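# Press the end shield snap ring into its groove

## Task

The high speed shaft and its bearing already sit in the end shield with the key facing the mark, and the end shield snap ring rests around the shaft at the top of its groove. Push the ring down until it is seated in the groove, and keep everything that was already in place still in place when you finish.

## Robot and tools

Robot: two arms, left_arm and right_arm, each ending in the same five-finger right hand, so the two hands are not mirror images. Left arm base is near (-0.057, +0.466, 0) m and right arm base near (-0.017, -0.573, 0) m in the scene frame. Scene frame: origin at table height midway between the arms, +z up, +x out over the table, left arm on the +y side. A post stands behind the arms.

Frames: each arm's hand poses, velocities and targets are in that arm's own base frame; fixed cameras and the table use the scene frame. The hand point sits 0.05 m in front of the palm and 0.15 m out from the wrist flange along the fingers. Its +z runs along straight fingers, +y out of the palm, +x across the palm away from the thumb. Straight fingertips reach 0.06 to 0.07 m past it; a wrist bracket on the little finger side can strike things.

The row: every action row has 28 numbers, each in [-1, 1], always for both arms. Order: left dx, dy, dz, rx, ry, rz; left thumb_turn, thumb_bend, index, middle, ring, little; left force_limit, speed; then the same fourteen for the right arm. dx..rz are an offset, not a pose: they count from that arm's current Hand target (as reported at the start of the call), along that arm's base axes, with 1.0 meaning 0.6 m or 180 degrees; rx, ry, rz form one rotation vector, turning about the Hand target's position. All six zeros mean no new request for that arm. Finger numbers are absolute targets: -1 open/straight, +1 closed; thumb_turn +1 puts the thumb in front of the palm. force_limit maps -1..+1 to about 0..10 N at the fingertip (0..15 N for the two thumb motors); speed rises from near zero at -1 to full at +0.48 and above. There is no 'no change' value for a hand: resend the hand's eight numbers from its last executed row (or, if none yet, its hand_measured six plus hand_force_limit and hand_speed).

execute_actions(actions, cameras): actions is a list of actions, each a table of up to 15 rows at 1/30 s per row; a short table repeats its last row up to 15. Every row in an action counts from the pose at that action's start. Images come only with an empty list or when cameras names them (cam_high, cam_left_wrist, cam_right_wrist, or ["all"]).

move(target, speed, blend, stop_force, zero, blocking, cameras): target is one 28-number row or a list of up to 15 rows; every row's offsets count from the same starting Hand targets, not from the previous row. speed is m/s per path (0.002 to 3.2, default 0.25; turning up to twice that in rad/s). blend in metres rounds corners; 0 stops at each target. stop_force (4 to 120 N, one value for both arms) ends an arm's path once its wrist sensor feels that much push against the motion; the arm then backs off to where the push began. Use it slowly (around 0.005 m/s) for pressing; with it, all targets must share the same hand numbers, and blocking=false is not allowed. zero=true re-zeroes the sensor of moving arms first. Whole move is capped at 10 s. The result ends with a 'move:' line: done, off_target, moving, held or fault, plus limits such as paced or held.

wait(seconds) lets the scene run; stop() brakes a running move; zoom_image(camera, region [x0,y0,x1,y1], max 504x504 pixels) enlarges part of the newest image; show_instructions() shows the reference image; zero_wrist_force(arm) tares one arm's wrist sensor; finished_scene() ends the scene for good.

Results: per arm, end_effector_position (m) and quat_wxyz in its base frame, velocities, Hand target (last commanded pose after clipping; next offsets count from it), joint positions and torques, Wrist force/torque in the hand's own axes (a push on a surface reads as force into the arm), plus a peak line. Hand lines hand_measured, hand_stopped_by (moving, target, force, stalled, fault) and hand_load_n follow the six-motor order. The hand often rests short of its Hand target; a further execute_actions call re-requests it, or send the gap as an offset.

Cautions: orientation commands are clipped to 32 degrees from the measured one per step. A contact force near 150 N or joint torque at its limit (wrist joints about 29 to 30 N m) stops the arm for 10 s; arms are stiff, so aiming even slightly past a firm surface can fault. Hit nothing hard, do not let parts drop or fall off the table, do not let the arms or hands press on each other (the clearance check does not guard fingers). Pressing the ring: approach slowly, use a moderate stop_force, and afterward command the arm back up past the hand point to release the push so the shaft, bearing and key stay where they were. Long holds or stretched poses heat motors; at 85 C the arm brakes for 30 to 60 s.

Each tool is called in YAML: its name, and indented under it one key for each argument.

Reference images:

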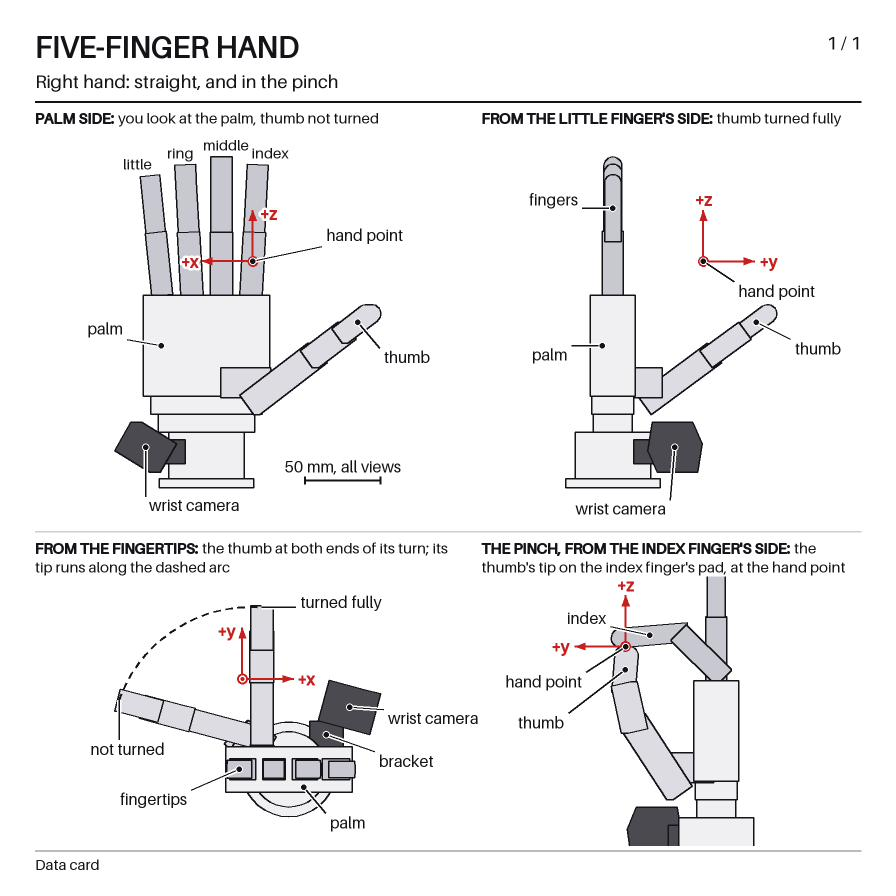

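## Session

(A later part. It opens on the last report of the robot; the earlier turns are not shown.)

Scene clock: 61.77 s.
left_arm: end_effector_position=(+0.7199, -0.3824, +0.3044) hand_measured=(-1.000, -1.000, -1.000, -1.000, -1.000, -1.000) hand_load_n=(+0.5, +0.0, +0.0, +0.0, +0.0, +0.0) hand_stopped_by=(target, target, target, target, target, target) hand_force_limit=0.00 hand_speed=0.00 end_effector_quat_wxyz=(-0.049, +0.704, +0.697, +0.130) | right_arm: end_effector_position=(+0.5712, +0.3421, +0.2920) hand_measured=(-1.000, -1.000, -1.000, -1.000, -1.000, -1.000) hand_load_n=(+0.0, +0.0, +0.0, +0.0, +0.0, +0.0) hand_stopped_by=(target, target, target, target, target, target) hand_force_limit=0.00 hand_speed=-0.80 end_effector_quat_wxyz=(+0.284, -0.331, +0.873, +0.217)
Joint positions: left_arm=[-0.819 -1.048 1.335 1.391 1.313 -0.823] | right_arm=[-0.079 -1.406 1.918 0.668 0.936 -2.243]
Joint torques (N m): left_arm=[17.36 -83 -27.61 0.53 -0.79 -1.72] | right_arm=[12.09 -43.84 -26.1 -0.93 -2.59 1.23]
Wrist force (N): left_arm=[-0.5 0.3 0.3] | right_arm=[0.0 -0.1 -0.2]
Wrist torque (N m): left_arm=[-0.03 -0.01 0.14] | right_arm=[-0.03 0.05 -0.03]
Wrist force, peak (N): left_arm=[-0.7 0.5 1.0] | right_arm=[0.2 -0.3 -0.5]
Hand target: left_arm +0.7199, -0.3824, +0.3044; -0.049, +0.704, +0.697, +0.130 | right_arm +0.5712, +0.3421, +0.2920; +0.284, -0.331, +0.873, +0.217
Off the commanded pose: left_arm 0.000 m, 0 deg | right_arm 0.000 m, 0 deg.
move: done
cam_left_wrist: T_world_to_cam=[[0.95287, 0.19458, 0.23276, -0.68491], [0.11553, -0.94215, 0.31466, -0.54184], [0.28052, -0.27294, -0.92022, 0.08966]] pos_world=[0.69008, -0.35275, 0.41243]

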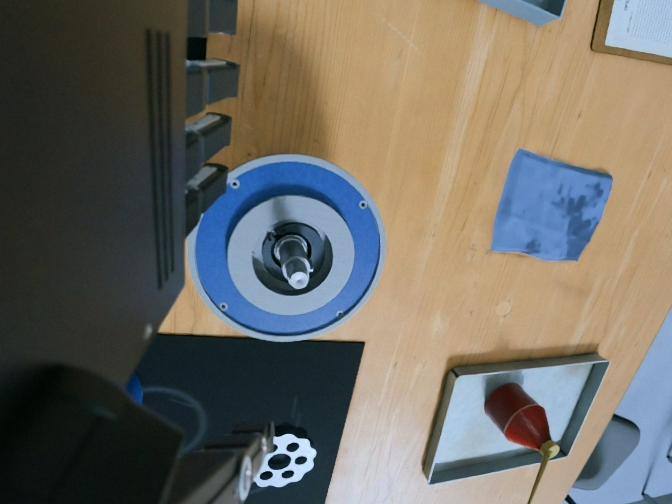

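move:
  target: [0.013,-0.091,-0.117,0.0738,0.0911,-0.0046,-1,-1,-1,-1,-1,-1,0,0,0,0,0,0,0,0,-1,-1,-1,-1,-1,-1,0,-0.8]
  cameras: ["all"]
  speed: 0.1

Scene clock: 67.87 s.
left_arm: end_effector_position=(+0.7276, -0.4371, +0.2342) hand_measured=(-1.000, -1.000, -1.000, -1.000, -1.000, -1.000) hand_load_n=(+0.0, +0.0, +0.0, +0.0, +0.0, +0.0) hand_stopped_by=(target, target, target, target, target, target) hand_force_limit=0.00 hand_speed=0.00 end_effector_quat_wxyz=(-0.227, +0.710, +0.658, +0.108) | right_arm: end_effector_position=(+0.5712, +0.3421, +0.2920) hand_measured=(-1.000, -1.000, -1.000, -1.000, -1.000, -1.000) hand_load_n=(+0.0, +0.0, +0.0, +0.0, +0.5, +0.0) hand_stopped_by=(target, target, target, target, target, target) hand_force_limit=0.00 hand_speed=-0.80 end_effector_quat_wxyz=(+0.284, -0.331, +0.873, +0.217)
Joint positions: left_arm=[-0.84 -0.785 1.097 1.729 1.367 -0.814] | right_arm=[-0.079 -1.406 1.918 0.668 0.936 -2.243]
Joint torques (N m): left_arm=[9.82 -87.58 -33.87 3.11 -0.99 -1.67] | right_arm=[13.1 -44.83 -25.86 -0.98 -2.61 0.96]
Wrist force (N): left_arm=[-0.8 0.6 0.4] | right_arm=[0.0 -0.2 -0.4]
Wrist torque (N m): left_arm=[-0.05 0.00 0.16] | right_arm=[-0.04 0.06 -0.03]
Wrist force, peak (N): left_arm=[-1.3 1.5 0.5] | right_arm=[0.2 -0.5 -0.7]
Hand target: left_arm +0.7277, -0.4370, +0.2342; -0.227, +0.709, +0.658, +0.108 | right_arm +0.5712, +0.3421, +0.2920; +0.284, -0.331, +0.873, +0.217
Off the commanded pose: left_arm 0.000 m, 0 deg | right_arm 0.000 m, 0 deg.
move: done
cam_left_wrist: T_world_to_cam=[[0.98808, 0.15377, -0.00735, -0.65258], [0.15394, -0.98684, 0.04952, -0.5576], [0.00036, -0.05006, -0.99875, 0.32767]] pos_world=[0.73052, -0.43351, 0.35008]
cam_right_wrist: T_world_to_cam=[[-0.85683, 0.5156, 0.00019, 0.31326], [0.17499, 0.29044, 0.94076, -0.47011], [0.485, 0.8061, -0.33908, -0.33957]] pos_world=[0.51536, 0.24875, 0.32706]

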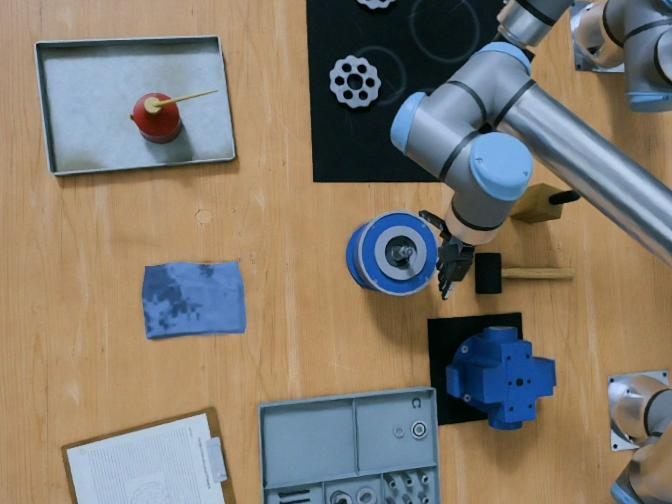

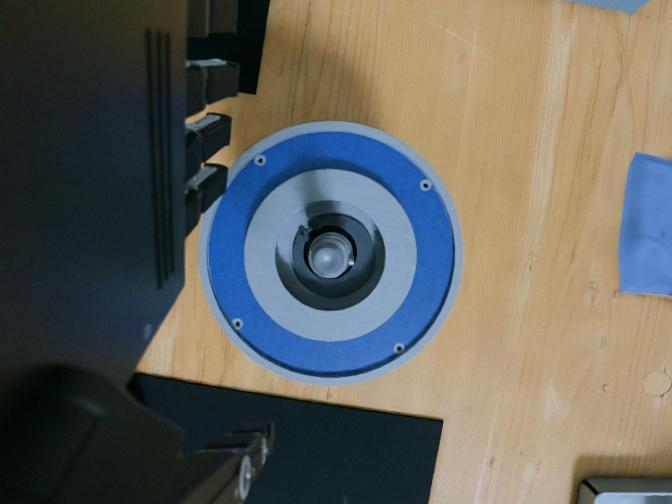

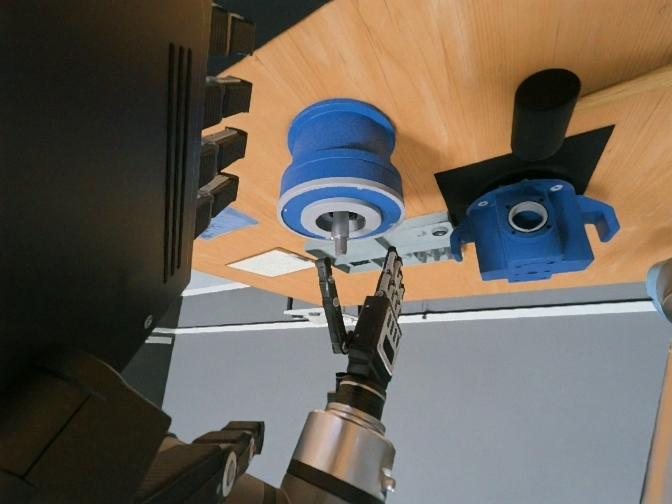

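zoom_image:
  camera: "cam_left_wrist"
  region: [270, 195, 390, 315]

zoom_image:
  camera: "cam_left_wrist"
  region: [285, 200, 345, 260]

Scaled by 4.200 from the camera's image (finer frame: 960x720).

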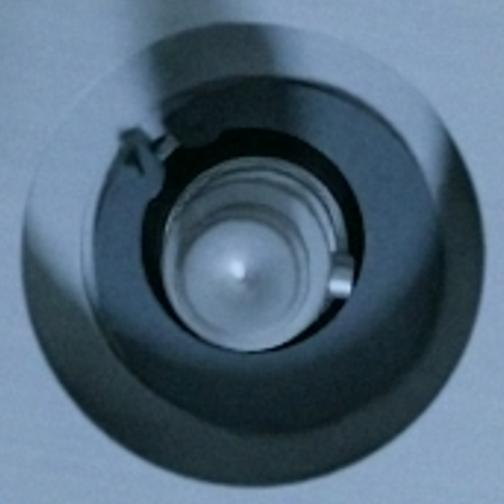

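Scaled by 8.400 from the camera's image (finer frame: 960x720).

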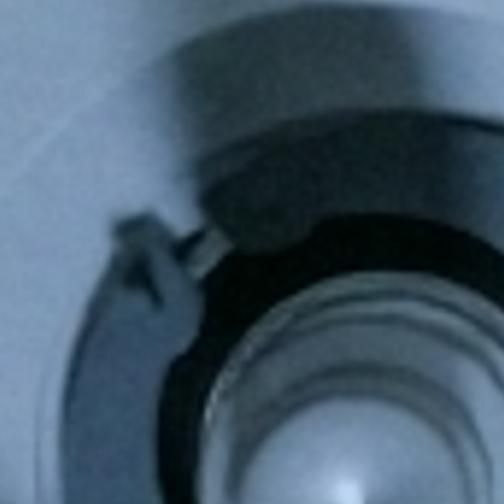

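move:
  target:
    - [0.0,0.0,0.11,0,0,0,-1,-1,-1,1,-1,1,0,0,0,0,0,0,0,0,-1,-1,-1,-1,-1,-1,0,-0.8]
    - [0.088,-0.061,0.11,-0.1562,-0.0416,-0.0294,-1,-1,-1,1,-1,1,0,0,0,0,0,0,0,0,-1,-1,-1,-1,-1,-1,0,-0.8]
    - [0.088,-0.061,0.0,-0.1562,-0.0416,-0.0294,-1,-1,-1,1,-1,1,0,0,0,0,0,0,0,0,-1,-1,-1,-1,-1,-1,0,-0.8]
  cameras: ["cam_left_wrist","cam_right_wrist"]
  speed: [0.1,0.12,0.06]
  blend: [0.02,0,0]

Scene clock: 74.73 s.
left_arm: end_effector_position=(+0.7805, -0.4736, +0.2340) hand_measured=(-1.000, -1.000, -1.000, +1.000, -1.000, +1.000) hand_load_n=(+0.0, +0.0, +0.0, +0.0, +0.0, +0.0) hand_stopped_by=(target, target, target, target, target, target) hand_force_limit=0.00 hand_speed=0.00 end_effector_quat_wxyz=(+0.000, +0.764, +0.645, +0.001) end_effector_velocity=(-0.001, +0.000, +0.004) end_effector_angular_velocity=(+0.001, +0.002, -0.001) | right_arm: end_effector_position=(+0.5712, +0.3421, +0.2920) hand_measured=(-1.000, -1.000, -1.000, -1.000, -1.000, -1.000) hand_load_n=(+0.0, +0.0, +0.0, +0.0, +0.0, +0.0) hand_stopped_by=(target, target, target, target, target, target) hand_force_limit=0.00 hand_speed=-0.80 end_effector_quat_wxyz=(+0.284, -0.331, +0.873, +0.217)
Joint positions: left_arm=[-0.746 -0.87 1.131 1.309 1.568 -0.577] | right_arm=[-0.079 -1.406 1.918 0.668 0.936 -2.243]
Joint velocities: left_arm=[-0.001 -0.002 -0.004 0.008 0 0] | right_arm=[within noise]
Joint torques (N m): left_arm=[-16.53 -104.53 -39.39 9.28 0.8 1.23] | right_arm=[12.48 -43.67 -26.25 -0.77 -2.89 0.91]
Wrist force (N): left_arm=[-0.2 1.2 0.5] | right_arm=[0.1 -0.1 -0.4]
Wrist torque (N m): left_arm=[0.09 -0.03 0.06] | right_arm=[-0.02 0.04 -0.02]
Wrist force, peak (N): left_arm=[-1.8 1.0 2.1] | right_arm=[0.5 -0.3 -0.6]
Hand target: left_arm +0.7805, -0.4736, +0.2342; +0.000, +0.764, +0.645, +0.001 | right_arm +0.5712, +0.3421, +0.2920; +0.284, -0.331, +0.873, +0.217
Off the commanded pose: left_arm 0.000 m, 0 deg | right_arm 0.000 m, 0 deg.
move: done
cam_left_wrist: T_world_to_cam=[[0.99485, 0.07546, 0.06772, -0.75912], [0.029, -0.85176, 0.52312, -0.55108], [0.09716, -0.51846, -0.84956, -0.00671]] pos_world=[0.77184, -0.41559, 0.33399]
cam_right_wrist: T_world_to_cam=[[-0.85683, 0.5156, 0.00019, 0.31326], [0.17499, 0.29044, 0.94076, -0.47011], [0.485, 0.8061, -0.33908, -0.33957]] pos_world=[0.51536, 0.24875, 0.32706]

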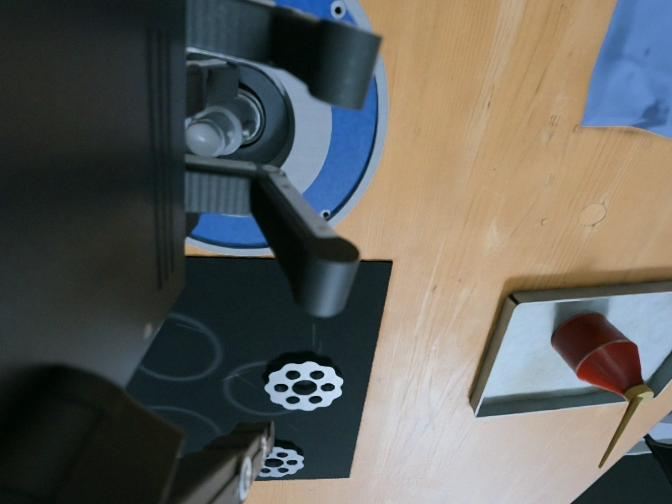

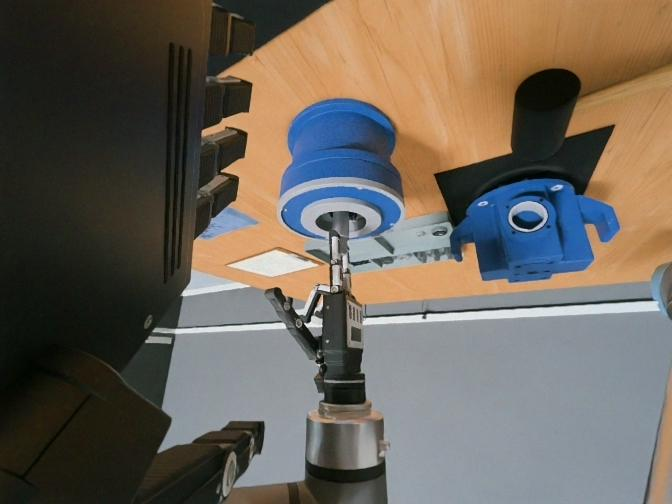

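move:
  target:
    - [0,0,-0.045,0,0,0,-1,-1,-1,1,-1,1,0,0,0,0,0,0,0,0,-1,-1,-1,-1,-1,-1,0,-0.8]
    - [0,0,-0.09,0,0,0,-1,-1,-1,1,-1,1,0,0,0,0,0,0,0,0,-1,-1,-1,-1,-1,-1,0,-0.8]
  speed: [0.03,0.008]
  stop_force: 5

Scene clock: 78.70 s.
left_arm: end_effector_position=(+0.7805, -0.4736, +0.1939) hand_measured=(-1.000, -1.000, -1.000, +1.000, -1.000, +1.000) hand_load_n=(+0.0, +0.0, +0.0, +0.0, +0.0, +0.0) hand_stopped_by=(target, target, target, target, target, target) hand_force_limit=0.00 hand_speed=0.00 end_effector_quat_wxyz=(+0.000, +0.764, +0.645, +0.001) | right_arm: end_effector_position=(+0.5712, +0.3421, +0.2920) hand_measured=(-1.000, -1.000, -1.000, -1.000, -1.000, -1.000) hand_load_n=(+0.0, +0.0, +0.0, +0.0, +0.0, -0.5) hand_stopped_by=(target, target, target, target, target, target) hand_force_limit=0.00 hand_speed=-0.80 end_effector_quat_wxyz=(+0.284, -0.331, +0.873, +0.217)
Joint positions: left_arm=[-0.746 -0.849 1.169 1.251 1.568 -0.577] | right_arm=[-0.079 -1.406 1.918 0.668 0.936 -2.243]
Joint torques (N m): left_arm=[-12.98 -94.62 -37.91 7.03 -0.78 0.94] | right_arm=[13.29 -43.23 -26.24 -0.6 -2.48 1.18]
Wrist force (N): left_arm=[0.1 0.8 -8.2] | right_arm=[0.2 -0.1 -0.4]
Wrist torque (N m): left_arm=[0.60 -0.05 0.09] | right_arm=[-0.01 0.02 -0.02]
Wrist force, peak (N): left_arm=[-0.2 0.0 -12.0] | right_arm=[0.1 -0.5 -0.5]
Hand target: left_arm +0.7805, -0.4736, +0.1939; +0.000, +0.764, +0.645, +0.001 (not the last commanded pose) | right_arm +0.5712, +0.3421, +0.2920; +0.284, -0.331, +0.873, +0.217
Off the commanded pose: left_arm 0.014 m, 0 deg | right_arm 0.000 m, 0 deg.
move: contact (left_arm); path passed 1 of 2 targets

move:
  target: [0,0,-0.02,0,0,0,-1,-1,-1,1,-1,1,0,0,0,0,0,0,0,0,-1,-1,-1,-1,-1,-1,0,-0.8]
  speed: 0.005
  stop_force: 12

move:
  target: [0,0,-0.02,0,0,0,-1,-1,-1,1,-1,1,0,0,0,0,0,0,0,0,-1,-1,-1,-1,-1,-1,0,-0.8]
  speed: 0.005
  stop_force: 18

Scene clock: 80.03 s.
left_arm: end_effector_position=(+0.7805, -0.4736, +0.1934) hand_measured=(-1.000, -1.000, -1.000, +1.000, -1.000, +1.000) hand_load_n=(+0.0, +0.0, +0.0, +0.0, +0.0, +0.0) hand_stopped_by=(target, target, target, target, target, target) hand_force_limit=0.00 hand_speed=0.00 end_effector_quat_wxyz=(+0.000, +0.764, +0.645, +0.001) | right_arm: end_effector_position=(+0.5712, +0.3421, +0.2920) hand_measured=(-1.000, -1.000, -1.000, -1.000, -1.000, -1.000) hand_load_n=(+0.0, +0.0, +0.0, +0.0, +0.0, +0.0) hand_stopped_by=(target, target, target, target, target, target) hand_force_limit=0.00 hand_speed=-0.80 end_effector_quat_wxyz=(+0.284, -0.331, +0.873, +0.217)
Joint positions: left_arm=[-0.746 -0.849 1.17 1.25 1.568 -0.577] | right_arm=[-0.079 -1.406 1.918 0.668 0.936 -2.243]
Joint torques (N m): left_arm=[-12.94 -68.7 -31.56 4.42 -0.66 0.94] | right_arm=[12.84 -44.67 -26.15 -0.71 -2.53 1.23]
Wrist force (N): left_arm=[0.1 0.2 -24.5] | right_arm=[0.1 0.0 -0.5]
Wrist torque (N m): left_arm=[1.56 0.07 0.07] | right_arm=[-0.01 0.04 -0.02]
Wrist force, peak (N): left_arm=[-0.3 0.0 -26.9] | right_arm=[0.1 -0.6 -0.7]
Hand target: left_arm +0.7805, -0.4736, +0.1934; +0.000, +0.764, +0.645, +0.001 (not the last commanded pose) | right_arm +0.5712, +0.3421, +0.2920; +0.284, -0.331, +0.873, +0.217
Off the commanded pose: left_arm 0.011 m, 0 deg | right_arm 0.000 m, 0 deg.
move: contact (left_arm)

Scene clock: 81.00 s.
left_arm: end_effector_position=(+0.7806, -0.4736, +0.1926) hand_measured=(-1.000, -1.000, -1.000, +1.000, -1.000, +1.000) hand_load_n=(+0.0, +0.0, -2.5, +0.0, -2.0, +0.0) hand_stopped_by=(target, target, target, target, target, target) hand_force_limit=0.00 hand_speed=0.00 end_effector_quat_wxyz=(+0.000, +0.764, +0.645, +0.001) | right_arm: end_effector_position=(+0.5712, +0.3421, +0.2920) hand_measured=(-1.000, -1.000, -1.000, -1.000, -1.000, -1.000) hand_load_n=(+0.0, +0.0, +0.0, +0.0, +0.0, +0.0) hand_stopped_by=(target, target, target, target, target, target) hand_force_limit=0.00 hand_speed=-0.80 end_effector_quat_wxyz=(+0.284, -0.331, +0.873, +0.217)
Joint positions: left_arm=[-0.746 -0.849 1.17 1.249 1.568 -0.577] | right_arm=[-0.079 -1.406 1.918 0.668 0.936 -2.243]
Joint torques (N m): left_arm=[-13.9 -59.55 -22.67 2.16 -0.73 0.89] | right_arm=[11.14 -44.53 -26.68 -0.71 -2.72 1.18]
Wrist force (N): left_arm=[0.1 1.6 -45.2] | right_arm=[0.0 -0.2 -0.3]
Wrist torque (N m): left_arm=[2.61 0.34 0.10] | right_arm=[-0.04 0.05 -0.04]
Wrist force, peak (N): left_arm=[-0.8 1.6 -47.3] | right_arm=[-0.2 -0.5 -0.4]
Hand target: left_arm +0.7806, -0.4736, +0.1926; +0.000, +0.764, +0.645, +0.001 (not the last commanded pose) | right_arm +0.5712, +0.3421, +0.2920; +0.284, -0.331, +0.873, +0.217
Off the commanded pose: left_arm 0.011 m, 0 deg | right_arm 0.000 m, 0 deg.
move: contact (left_arm)

move:
  target:
    - [0,0,0.179,0,0,0,-1,-1,-1,1,-1,1,0,0,0,0,0,0,0,0,-1,-1,-1,-1,-1,-1,0,-0.8]
    - [-0.091,-0.0533,0.179,0,0,-0.333,-1,-1,-1,1,-1,1,0,0,0,0,0,0,0,0,-1,-1,-1,-1,-1,-1,0,-0.8]
  cameras: ["all"]
  speed: [0.06,0.15]

zoom_image:
  camera: "cam_right_wrist"
  region: [290, 170, 410, 290]

zoom_image:
  camera: "cam_left_wrist"
  region: [180, 20, 360, 200]

Scene clock: 90.37 s.
left_arm: end_effector_position=(+0.7259, -0.5057, +0.3000) hand_measured=(-1.000, -1.000, -1.000, +1.000, -1.000, +1.000) hand_load_n=(-0.5, +0.0, +0.0, +0.0, +0.0, +0.0) hand_stopped_by=(target, target, target, target, target, target) hand_force_limit=0.00 hand_speed=0.00 end_effector_quat_wxyz=(+0.001, +0.984, +0.177, +0.001) | right_arm: end_effector_position=(+0.5712, +0.3421, +0.2920) hand_measured=(-1.000, -1.000, -1.000, -1.000, -1.000, -1.000) hand_load_n=(+0.0, +0.0, +0.0, +0.0, +0.0, +0.0) hand_stopped_by=(target, target, target, target, target, target) hand_force_limit=0.00 hand_speed=-0.80 end_effector_quat_wxyz=(+0.284, -0.331, +0.873, +0.217)
Joint positions: left_arm=[-0.744 -0.879 1.028 1.419 1.57 0.471] | right_arm=[-0.079 -1.406 1.918 0.668 0.936 -2.243]
Joint torques (N m): left_arm=[-1.42 -99.16 -28.12 4.61 0.92 1.07] | right_arm=[11.95 -45.02 -27.44 -0.63 -2.81 1.12]
Wrist force (N): left_arm=[-0.2 0.5 0.1] | right_arm=[-0.1 -0.1 -0.1]
Wrist torque (N m): left_arm=[0.02 -0.01 0.01] | right_arm=[-0.03 0.07 -0.04]
Wrist force, peak (N): left_arm=[0.3 1.8 -45.4] | right_arm=[0.0 -0.7 -0.5]
Hand target: left_arm +0.7260, -0.5056, +0.3000; +0.001, +0.984, +0.177, +0.001 | right_arm +0.5712, +0.3421, +0.2920; +0.284, -0.331, +0.873, +0.217
Off the commanded pose: left_arm 0.000 m, 0 deg | right_arm 0.000 m, 0 deg.
move: done
cam_left_wrist: T_world_to_cam=[[0.56369, -0.8232, 0.06776, -0.84838], [-0.72256, -0.4517, 0.52333, 0.13647], [-0.4002, -0.34396, -0.84943, 0.4873]] pos_world=[0.77185, -0.46913, 0.39999]
cam_right_wrist: T_world_to_cam=[[-0.85683, 0.5156, 0.00019, 0.31326], [0.17499, 0.29044, 0.94076, -0.47011], [0.485, 0.8061, -0.33908, -0.33957]] pos_world=[0.51536, 0.24875, 0.32706]

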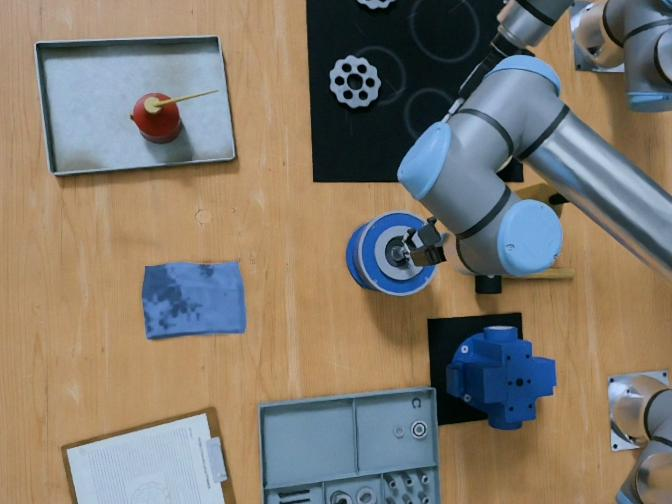

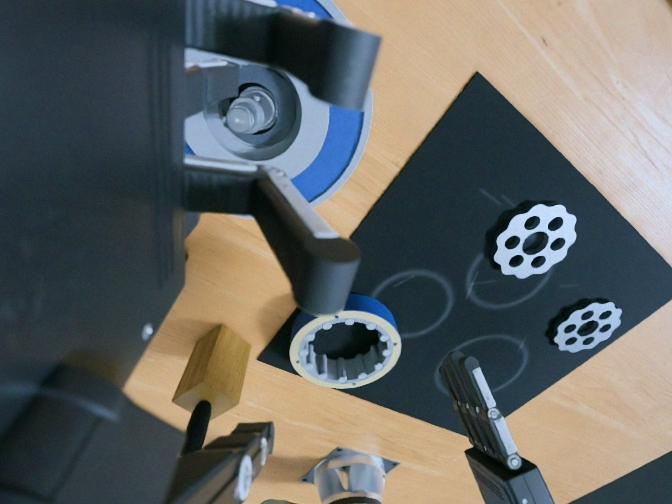

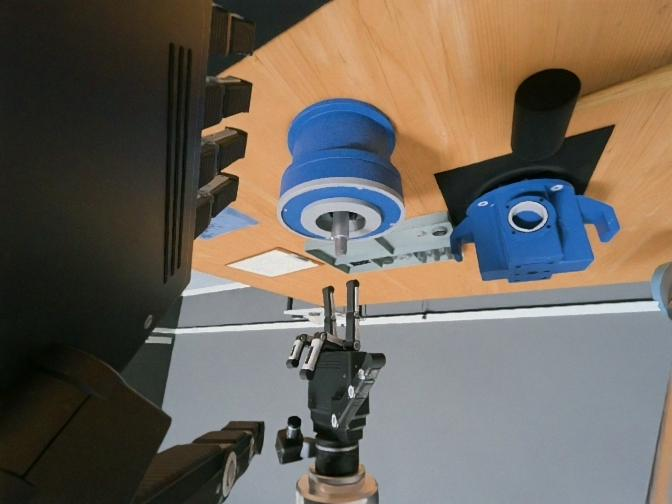

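Scaled by 4.200 from the camera's image (finer frame: 960x720).

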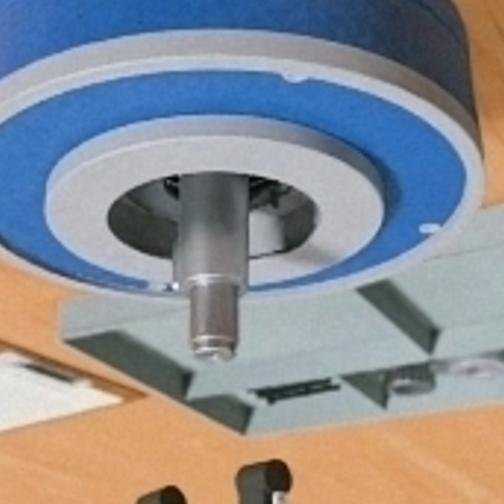

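Scaled by 2.800 from the camera's image (finer frame: 960x720).

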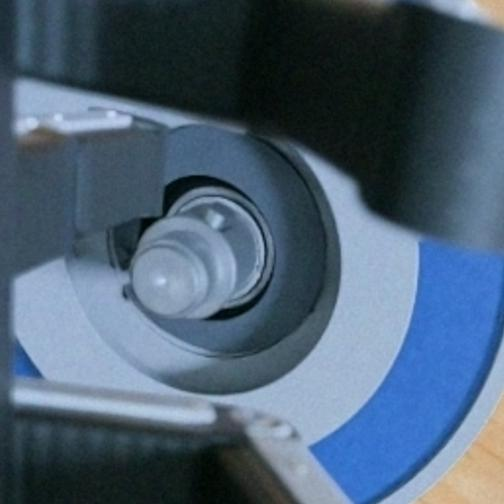

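zoom_image:
  camera: "cam_left_wrist"
  region: [200, 80, 310, 170]

Scaled by 4.582 from the camera's image (finer frame: 960x720).

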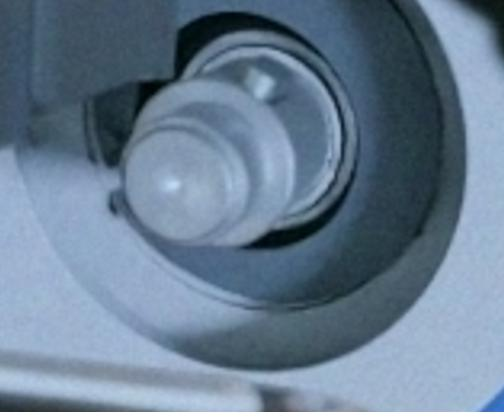

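move:
  target: [0.1,0.187,-0.082,0,0,0,-1,-1,-1,-1,-1,-1,0,0,0,0,0,0,0,0,-1,-1,-1,-1,-1,-1,0,-0.8]
  cameras: ["cam_left_wrist"]
  speed: 0.15

zoom_image:
  camera: "cam_left_wrist"
  region: [280, 190, 400, 310]

Scene clock: 92.83 s.
left_arm: end_effector_position=(+0.7860, -0.3934, +0.2507) hand_measured=(-1.000, -1.000, -1.000, -1.000, -1.000, -1.000) hand_load_n=(+0.0, +0.0, +0.0, +0.0, +0.0, +0.0) hand_stopped_by=(target, target, target, target, target, target) hand_force_limit=0.00 hand_speed=0.00 end_effector_quat_wxyz=(+0.001, +0.984, +0.177, +0.001) | right_arm: end_effector_position=(+0.5712, +0.3421, +0.2920) hand_measured=(-1.000, -1.000, -1.000, -1.000, -1.000, -1.000) hand_load_n=(+0.0, +0.0, +0.0, +0.0, +0.0, +0.0) hand_stopped_by=(target, target, target, target, target, target) hand_force_limit=0.00 hand_speed=-0.80 end_effector_quat_wxyz=(+0.284, -0.331, +0.873, +0.217)
Joint positions: left_arm=[-0.594 -0.855 1.076 1.348 1.57 0.62] | right_arm=[-0.079 -1.406 1.918 0.668 0.936 -2.243]
Joint torques (N m): left_arm=[5.07 -101.35 -42.52 8.35 1.82 0.55] | right_arm=[12.72 -45.4 -26.72 -0.42 -2.59 1.28]
Wrist force (N): left_arm=[0.0 1.0 0.6] | right_arm=[0.1 -0.3 -0.5]
Wrist torque (N m): left_arm=[0.06 -0.07 0.02] | right_arm=[-0.05 0.04 -0.03]
Wrist force, peak (N): left_arm=[-1.1 1.9 -0.4] | right_arm=[0.3 -0.3 -0.6]
Hand target: left_arm +0.7860, -0.3934, +0.2508; +0.001, +0.984, +0.177, +0.001 | right_arm +0.5712, +0.3421, +0.2920; +0.284, -0.331, +0.873, +0.217
Off the commanded pose: left_arm 0.000 m, 0 deg | right_arm 0.000 m, 0 deg.
move: done
cam_left_wrist: T_world_to_cam=[[0.56374, -0.82316, 0.06788, -0.78648], [-0.72257, -0.4517, 0.52331, 0.25637], [-0.40011, -0.34406, -0.84943, 0.50794]] pos_world=[0.83185, -0.35683, 0.35069]

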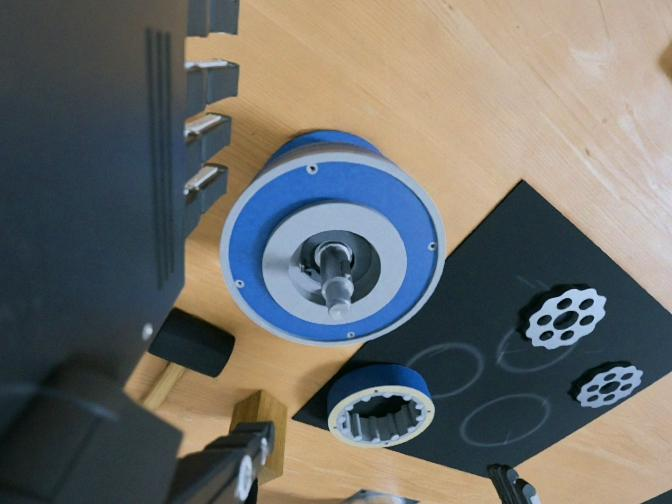

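Scaled by 4.200 from the camera's image (finer frame: 960x720).

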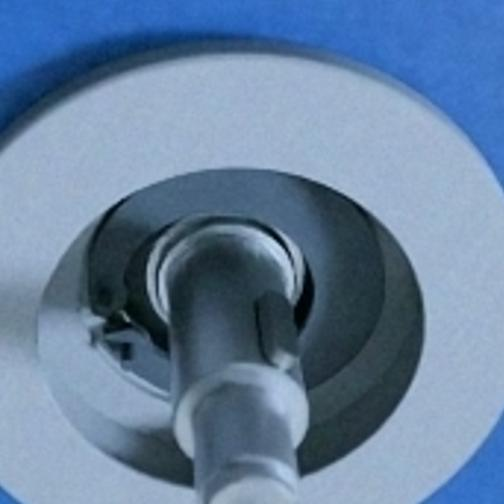

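move:
  target:
    - [0,0,0.082,0,0,0,-1,-1,-1,1,-1,1,0,0,0,0,0,0,0,0,-1,-1,-1,-1,-1,-1,0,-0.8]
    - [-0.1,-0.187,0.082,0,0,0,-1,-1,-1,1,-1,1,0,0,0,0,0,0,0,0,-1,-1,-1,-1,-1,-1,0,-0.8]
    - [-0.1,-0.187,0.0,0,0,0,-1,-1,-1,1,-1,1,0,0,0,0,0,0,0,0,-1,-1,-1,-1,-1,-1,0,-0.8]
  cameras: ["all"]
  speed: [0.12,0.15,0.06]
  blend: [0.02,0,0]

zoom_image:
  camera: "cam_right_wrist"
  region: [310, 200, 370, 260]

zoom_image:
  camera: "cam_left_wrist"
  region: [180, 20, 320, 160]

zoom_image:
  camera: "cam_high"
  region: [370, 210, 450, 290]

Scene clock: 96.53 s.
left_arm: end_effector_position=(+0.7260, -0.5056, +0.2506) hand_measured=(-1.000, -1.000, -1.000, +1.000, -1.000, +1.000) hand_load_n=(+0.0, +0.0, +0.0, +0.0, +0.0, +0.0) hand_stopped_by=(target, target, target, target, target, target) hand_force_limit=0.00 hand_speed=0.00 end_effector_quat_wxyz=(+0.001, +0.984, +0.177, +0.001) end_effector_velocity=(+0.000, +0.001, +0.004) end_effector_angular_velocity=(+0.001, +0.002, +0.000) | right_arm: end_effector_position=(+0.5712, +0.3421, +0.2920) hand_measured=(-1.000, -1.000, -1.000, -1.000, -1.000, -1.000) hand_load_n=(+0.0, +0.0, +0.0, +0.0, +0.0, +0.0) hand_stopped_by=(target, target, target, target, target, target) hand_force_limit=0.00 hand_speed=-0.80 end_effector_quat_wxyz=(+0.284, -0.331, +0.873, +0.217)
Joint positions: left_arm=[-0.744 -0.862 1.087 1.343 1.57 0.471] | right_arm=[-0.079 -1.406 1.918 0.668 0.936 -2.243]
Joint velocities: left_arm=[0 -0.001 -0.004 0.008 0 0] | right_arm=[within noise]
Joint torques (N m): left_arm=[-12.01 -104.18 -44.13 8.75 0.61 -1.47] | right_arm=[11.66 -46.4 -27.04 -0.81 -2.62 1.06]
Wrist force (N): left_arm=[0.0 0.4 0.8] | right_arm=[0.3 -0.3 0.0]
Wrist torque (N m): left_arm=[-0.03 -0.06 0.18] | right_arm=[-0.07 0.00 -0.02]
Wrist force, peak (N): left_arm=[-0.2 0.6 2.7] | right_arm=[-0.5 -0.4 -0.3]
Hand target: left_arm +0.7260, -0.5056, +0.2508; +0.001, +0.984, +0.177, +0.001 | right_arm +0.5712, +0.3421, +0.2920; +0.284, -0.331, +0.873, +0.217
Off the commanded pose: left_arm 0.000 m, 0 deg | right_arm 0.000 m, 0 deg.
move: done
cam_left_wrist: T_world_to_cam=[[0.56364, -0.82322, 0.06795, -0.84498], [-0.72265, -0.45158, 0.5233, 0.16251], [-0.40011, -0.34406, -0.84943, 0.44525]] pos_world=[0.77185, -0.46903, 0.35059]
cam_right_wrist: T_world_to_cam=[[-0.85683, 0.5156, 0.00019, 0.31326], [0.17499, 0.29044, 0.94076, -0.47011], [0.485, 0.8061, -0.33908, -0.33957]] pos_world=[0.51536, 0.24875, 0.32706]

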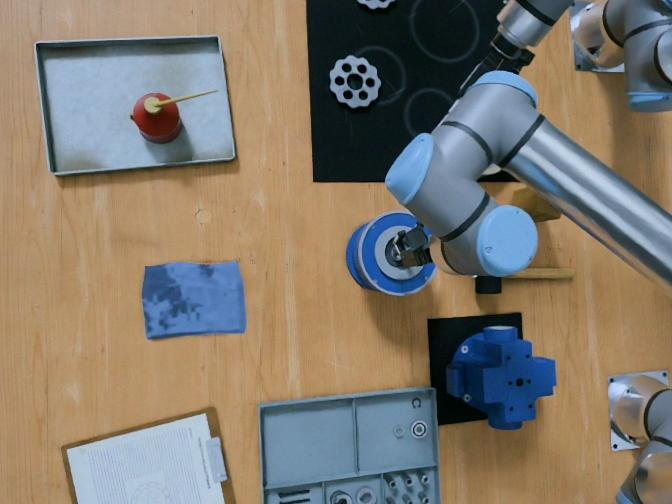

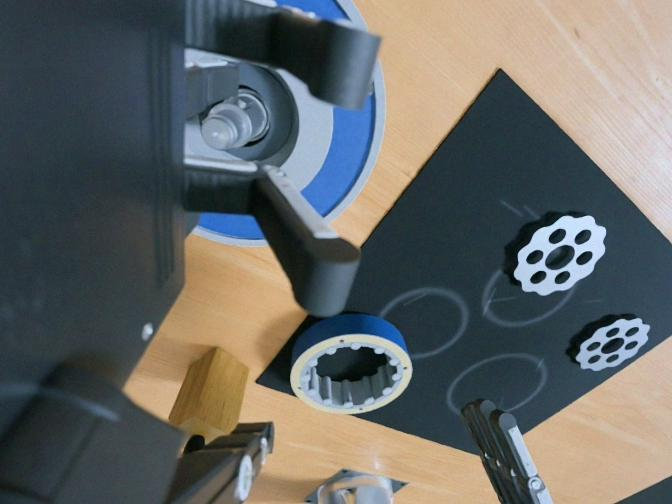

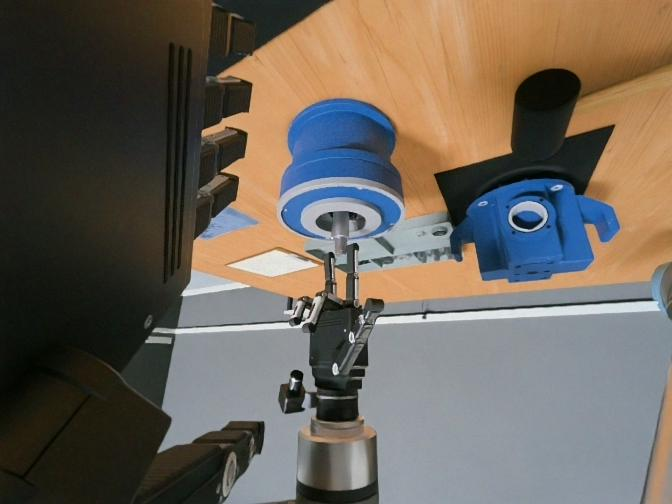

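Scaled by 8.400 from the camera's image (finer frame: 960x720).

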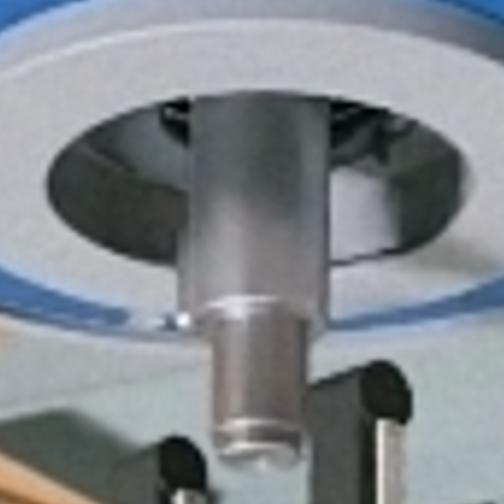

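Scaled by 3.600 from the camera's image (finer frame: 960x720).

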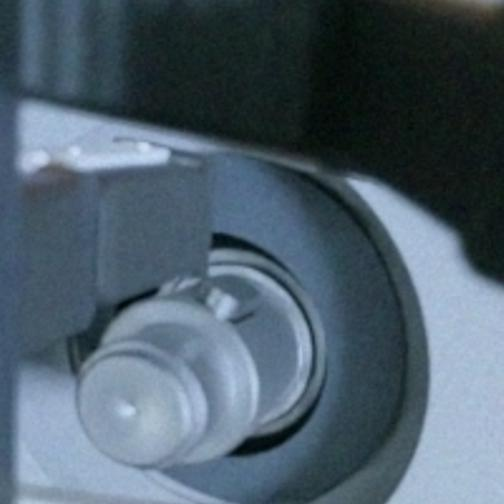

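Scaled by 6.300 from the camera's image (finer frame: 960x720).

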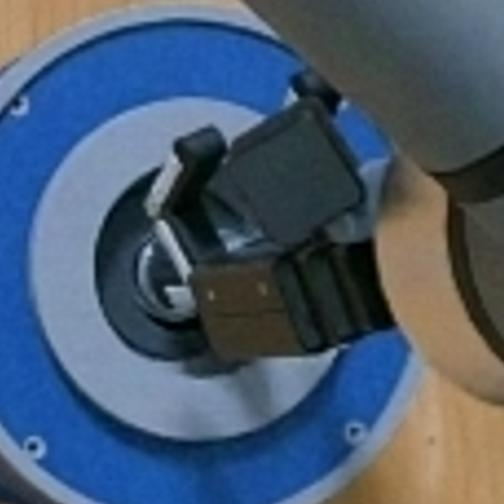

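move:
  target:
    - [0.0012,-0.0055,0,0,0,0,-1,-1,-1,1,-1,1,0,0,0,0,0,0,0,0,-1,-1,-1,-1,-1,-1,0,-0.8]
    - [0.0012,-0.0055,-0.06,0,0,0,-1,-1,-1,1,-1,1,0,0,0,0,0,0,0,0,-1,-1,-1,-1,-1,-1,0,-0.8]
  cameras: ["all"]
  speed: 0.03
  stop_force: 6

zoom_image:
  camera: "cam_right_wrist"
  region: [310, 200, 370, 260]

zoom_image:
  camera: "cam_left_wrist"
  region: [180, 20, 320, 160]

Scene clock: 100.37 s.
left_arm: end_effector_position=(+0.7267, -0.5089, +0.2148) hand_measured=(-1.000, -1.000, -1.000, +1.000, -1.000, +1.000) hand_load_n=(+0.0, +0.0, +0.0, +0.0, +0.0, +0.0) hand_stopped_by=(target, target, target, target, target, target) hand_force_limit=0.00 hand_speed=0.00 end_effector_quat_wxyz=(+0.001, +0.984, +0.177, +0.001) | right_arm: end_effector_position=(+0.5712, +0.3421, +0.2920) hand_measured=(-1.000, -1.000, -1.000, -1.000, -1.000, -1.000) hand_load_n=(+0.0, +0.0, +0.0, +0.0, +0.0, +0.0) hand_stopped_by=(target, target, target, target, target, target) hand_force_limit=0.00 hand_speed=-0.80 end_effector_quat_wxyz=(+0.284, -0.331, +0.873, +0.217)
Joint positions: left_arm=[-0.746 -0.841 1.116 1.293 1.57 0.469] | right_arm=[-0.079 -1.406 1.918 0.668 0.936 -2.243]
Joint torques (N m): left_arm=[17.73 -103.03 -41.56 8.47 -0.12 0.68] | right_arm=[12.09 -46.59 -26.55 -0.43 -2.47 0.99]
Wrist force (N): left_arm=[0.1 0.7 0.9] | right_arm=[0.1 -0.4 -0.2]
Wrist torque (N m): left_arm=[0.01 -0.07 0.21] | right_arm=[-0.07 0.04 -0.04]
Wrist force, peak (N): left_arm=[0.3 0.8 1.3] | right_arm=[0.5 -0.4 -0.2]
Hand target: left_arm +0.7267, -0.5089, +0.2148; +0.001, +0.984, +0.177, +0.001 | right_arm +0.5712, +0.3421, +0.2920; +0.284, -0.331, +0.873, +0.217
Off the commanded pose: left_arm 0.000 m, 0 deg | right_arm 0.000 m, 0 deg.
move: done
cam_left_wrist: T_world_to_cam=[[0.56364, -0.82322, 0.06795, -0.84566], [-0.72265, -0.45159, 0.5233, 0.18025], [-0.40011, -0.34406, -0.84943, 0.41398]] pos_world=[0.77255, -0.47233, 0.31479]
cam_right_wrist: T_world_to_cam=[[-0.85683, 0.5156, 0.00019, 0.31326], [0.17499, 0.29044, 0.94076, -0.47011], [0.485, 0.8061, -0.33908, -0.33957]] pos_world=[0.51536, 0.24875, 0.32706]

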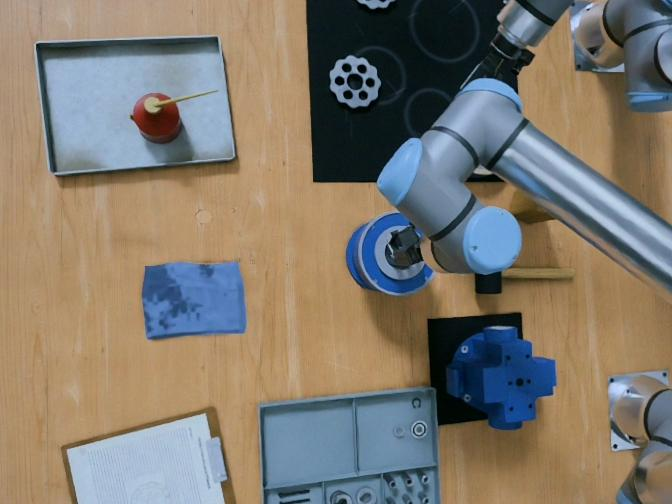

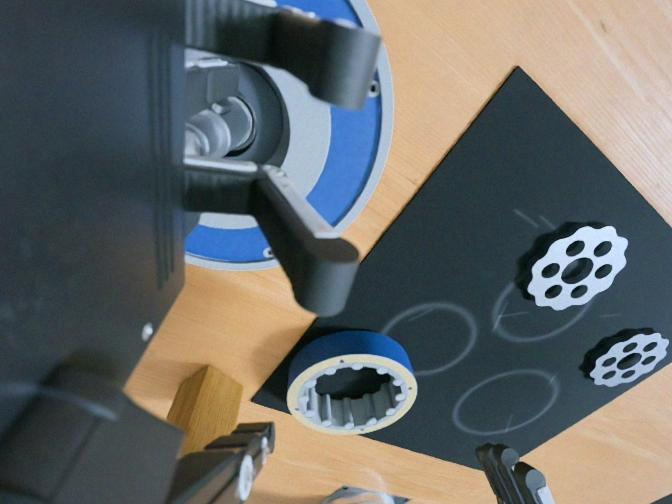

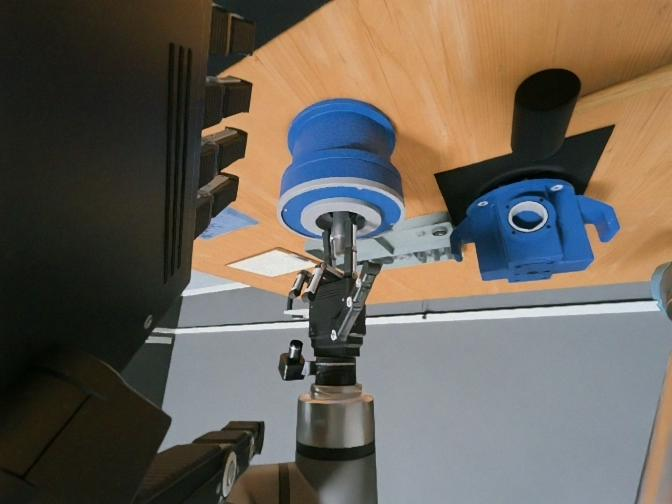

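Scaled by 8.400 from the camera's image (finer frame: 960x720).

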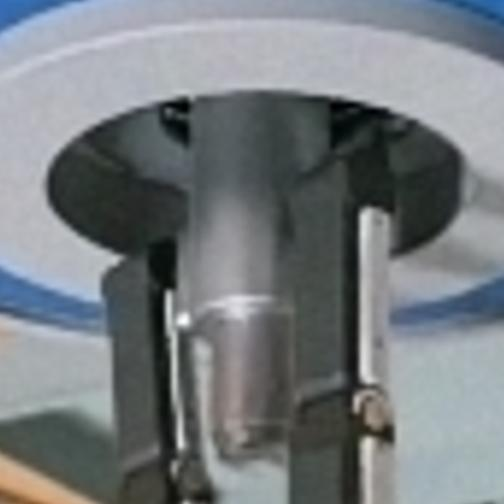

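Scaled by 3.600 from the camera's image (finer frame: 960x720).

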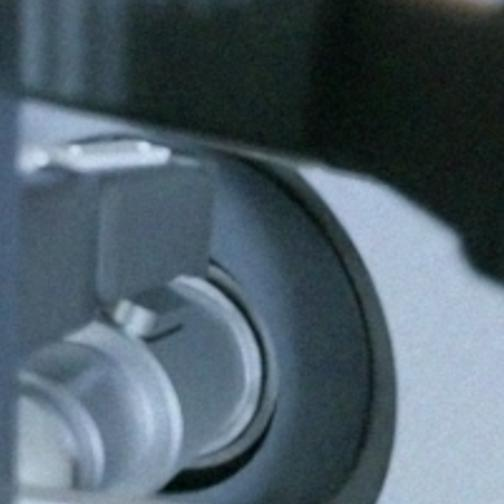

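move:
  target:
    - [0,0,-0.015,0,0,0,-1,-1,-1,1,-1,1,0,0,0,0,0,0,0,0,-1,-1,-1,-1,-1,-1,0,-0.8]
    - [0,0,-0.06,0,0,0,-1,-1,-1,1,-1,1,0,0,0,0,0,0,0,0,-1,-1,-1,-1,-1,-1,0,-0.8]
  speed: [0.03,0.006]
  stop_force: 5

move:
  target: [0,0,-0.02,0,0,0,-1,-1,-1,1,-1,1,0,0,0,0,0,0,0,0,-1,-1,-1,-1,-1,-1,0,-0.8]
  speed: 0.005
  stop_force: 12
  cameras: ["cam_left_wrist","cam_right_wrist"]

zoom_image:
  camera: "cam_left_wrist"
  region: [180, 20, 320, 160]

Scene clock: 104.47 s.
left_arm: end_effector_position=(+0.7267, -0.5089, +0.1945) hand_measured=(-1.000, -1.000, -1.000, +1.000, -1.000, +1.000) hand_load_n=(+0.0, +0.0, +0.0, +0.0, +0.0, +0.0) hand_stopped_by=(target, target, target, target, target, target) hand_force_limit=0.00 hand_speed=0.00 end_effector_quat_wxyz=(+0.001, +0.984, +0.177, +0.001) | right_arm: end_effector_position=(+0.5712, +0.3421, +0.2920) hand_measured=(-1.000, -1.000, -1.000, -1.000, -1.000, -1.000) hand_load_n=(+0.0, +0.0, +0.0, +0.0, +0.0, +0.0) hand_stopped_by=(target, target, target, target, target, target) hand_force_limit=0.00 hand_speed=-0.80 end_effector_quat_wxyz=(+0.284, -0.331, +0.873, +0.217)
Joint positions: left_arm=[-0.746 -0.831 1.135 1.264 1.57 0.469] | right_arm=[-0.079 -1.406 1.918 0.668 0.936 -2.243]
Joint torques (N m): left_arm=[14.11 -97.8 -38.54 7.58 -0.85 -0.08] | right_arm=[10.19 -46.84 -27.54 -0.3 -2.46 1.29]
Wrist force (N): left_arm=[2.0 0.5 -5.7] | right_arm=[0.0 -0.5 -0.2]
Wrist torque (N m): left_arm=[0.41 0.23 0.33] | right_arm=[-0.10 0.06 -0.05]
Wrist force, peak (N): left_arm=[2.7 0.9 -8.6] | right_arm=[0.2 -0.5 -0.5]
Hand target: left_arm +0.7267, -0.5089, +0.1945; +0.001, +0.984, +0.177, +0.001 (not the last commanded pose) | right_arm +0.5712, +0.3421, +0.2920; +0.284, -0.331, +0.873, +0.217
Off the commanded pose: left_arm 0.016 m, 0 deg | right_arm 0.000 m, 0 deg.
move: contact (left_arm); path passed 1 of 2 targets

Scene clock: 105.40 s.
left_arm: end_effector_position=(+0.7267, -0.5089, +0.1939) hand_measured=(-1.000, -1.000, -1.000, +1.000, -1.000, +1.000) hand_load_n=(+0.0, +0.0, +0.0, +0.0, +0.0, +0.0) hand_stopped_by=(target, target, target, target, target, target) hand_force_limit=0.00 hand_speed=0.00 end_effector_quat_wxyz=(+0.001, +0.984, +0.177, +0.001) | right_arm: end_effector_position=(+0.5712, +0.3421, +0.2920) hand_measured=(-1.000, -1.000, -1.000, -1.000, -1.000, -1.000) hand_load_n=(+0.0, +0.0, +0.0, +0.0, +0.0, +0.0) hand_stopped_by=(target, target, target, target, target, target) hand_force_limit=0.00 hand_speed=-0.80 end_effector_quat_wxyz=(+0.284, -0.331, +0.873, +0.217)
Joint positions: left_arm=[-0.746 -0.83 1.135 1.263 1.57 0.469] | right_arm=[-0.079 -1.406 1.918 0.668 0.936 -2.243]
Joint torques (N m): left_arm=[13.57 -71.43 -32.68 4.56 -1 -0.1] | right_arm=[12.5 -46.63 -27.03 -0.33 -2.57 1.27]
Wrist force (N): left_arm=[2.2 -0.2 -21.4] | right_arm=[0.2 -0.3 -0.1]
Wrist torque (N m): left_arm=[1.34 0.69 0.32] | right_arm=[-0.08 0.02 -0.03]
Wrist force, peak (N): left_arm=[2.6 0.1 -23.9] | right_arm=[0.2 -0.4 -0.5]
Hand target: left_arm +0.7267, -0.5089, +0.1939; +0.001, +0.984, +0.177, +0.001 (not the last commanded pose) | right_arm +0.5712, +0.3421, +0.2920; +0.284, -0.331, +0.873, +0.217
Off the commanded pose: left_arm 0.011 m, 0 deg | right_arm 0.000 m, 0 deg.
move: contact (left_arm)
cam_left_wrist: T_world_to_cam=[[0.56363, -0.82321, 0.06812, -0.84428], [-0.72271, -0.45152, 0.52328, 0.19128], [-0.40001, -0.34416, -0.84944, 0.39611]] pos_world=[0.77255, -0.47233, 0.29389]
cam_right_wrist: T_world_to_cam=[[-0.85683, 0.5156, 0.00019, 0.31326], [0.17499, 0.29044, 0.94076, -0.47011], [0.485, 0.8061, -0.33908, -0.33957]] pos_world=[0.51536, 0.24875, 0.32706]

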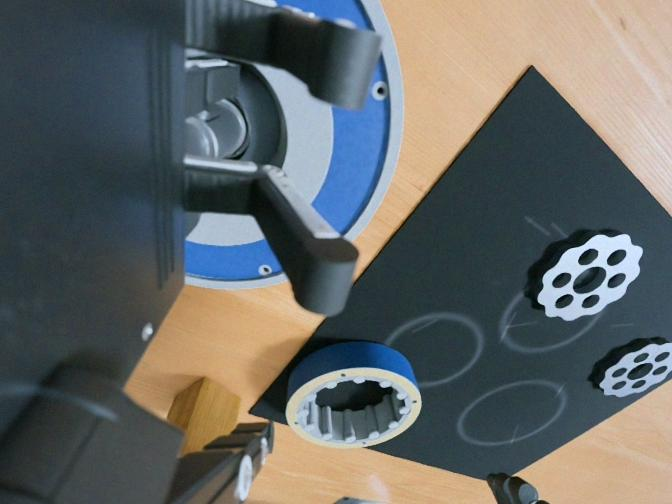

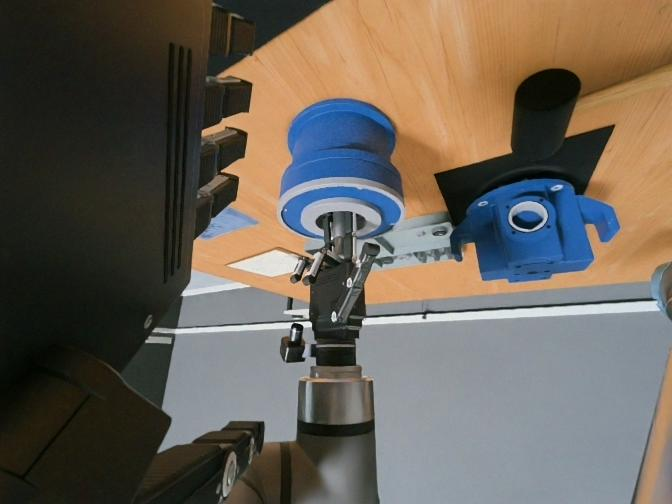

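Scaled by 3.600 from the camera's image (finer frame: 960x720).

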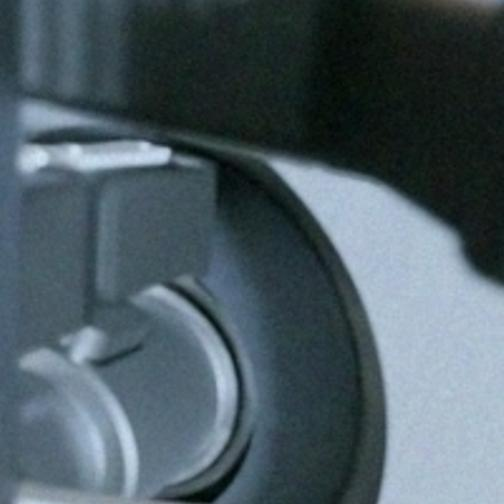

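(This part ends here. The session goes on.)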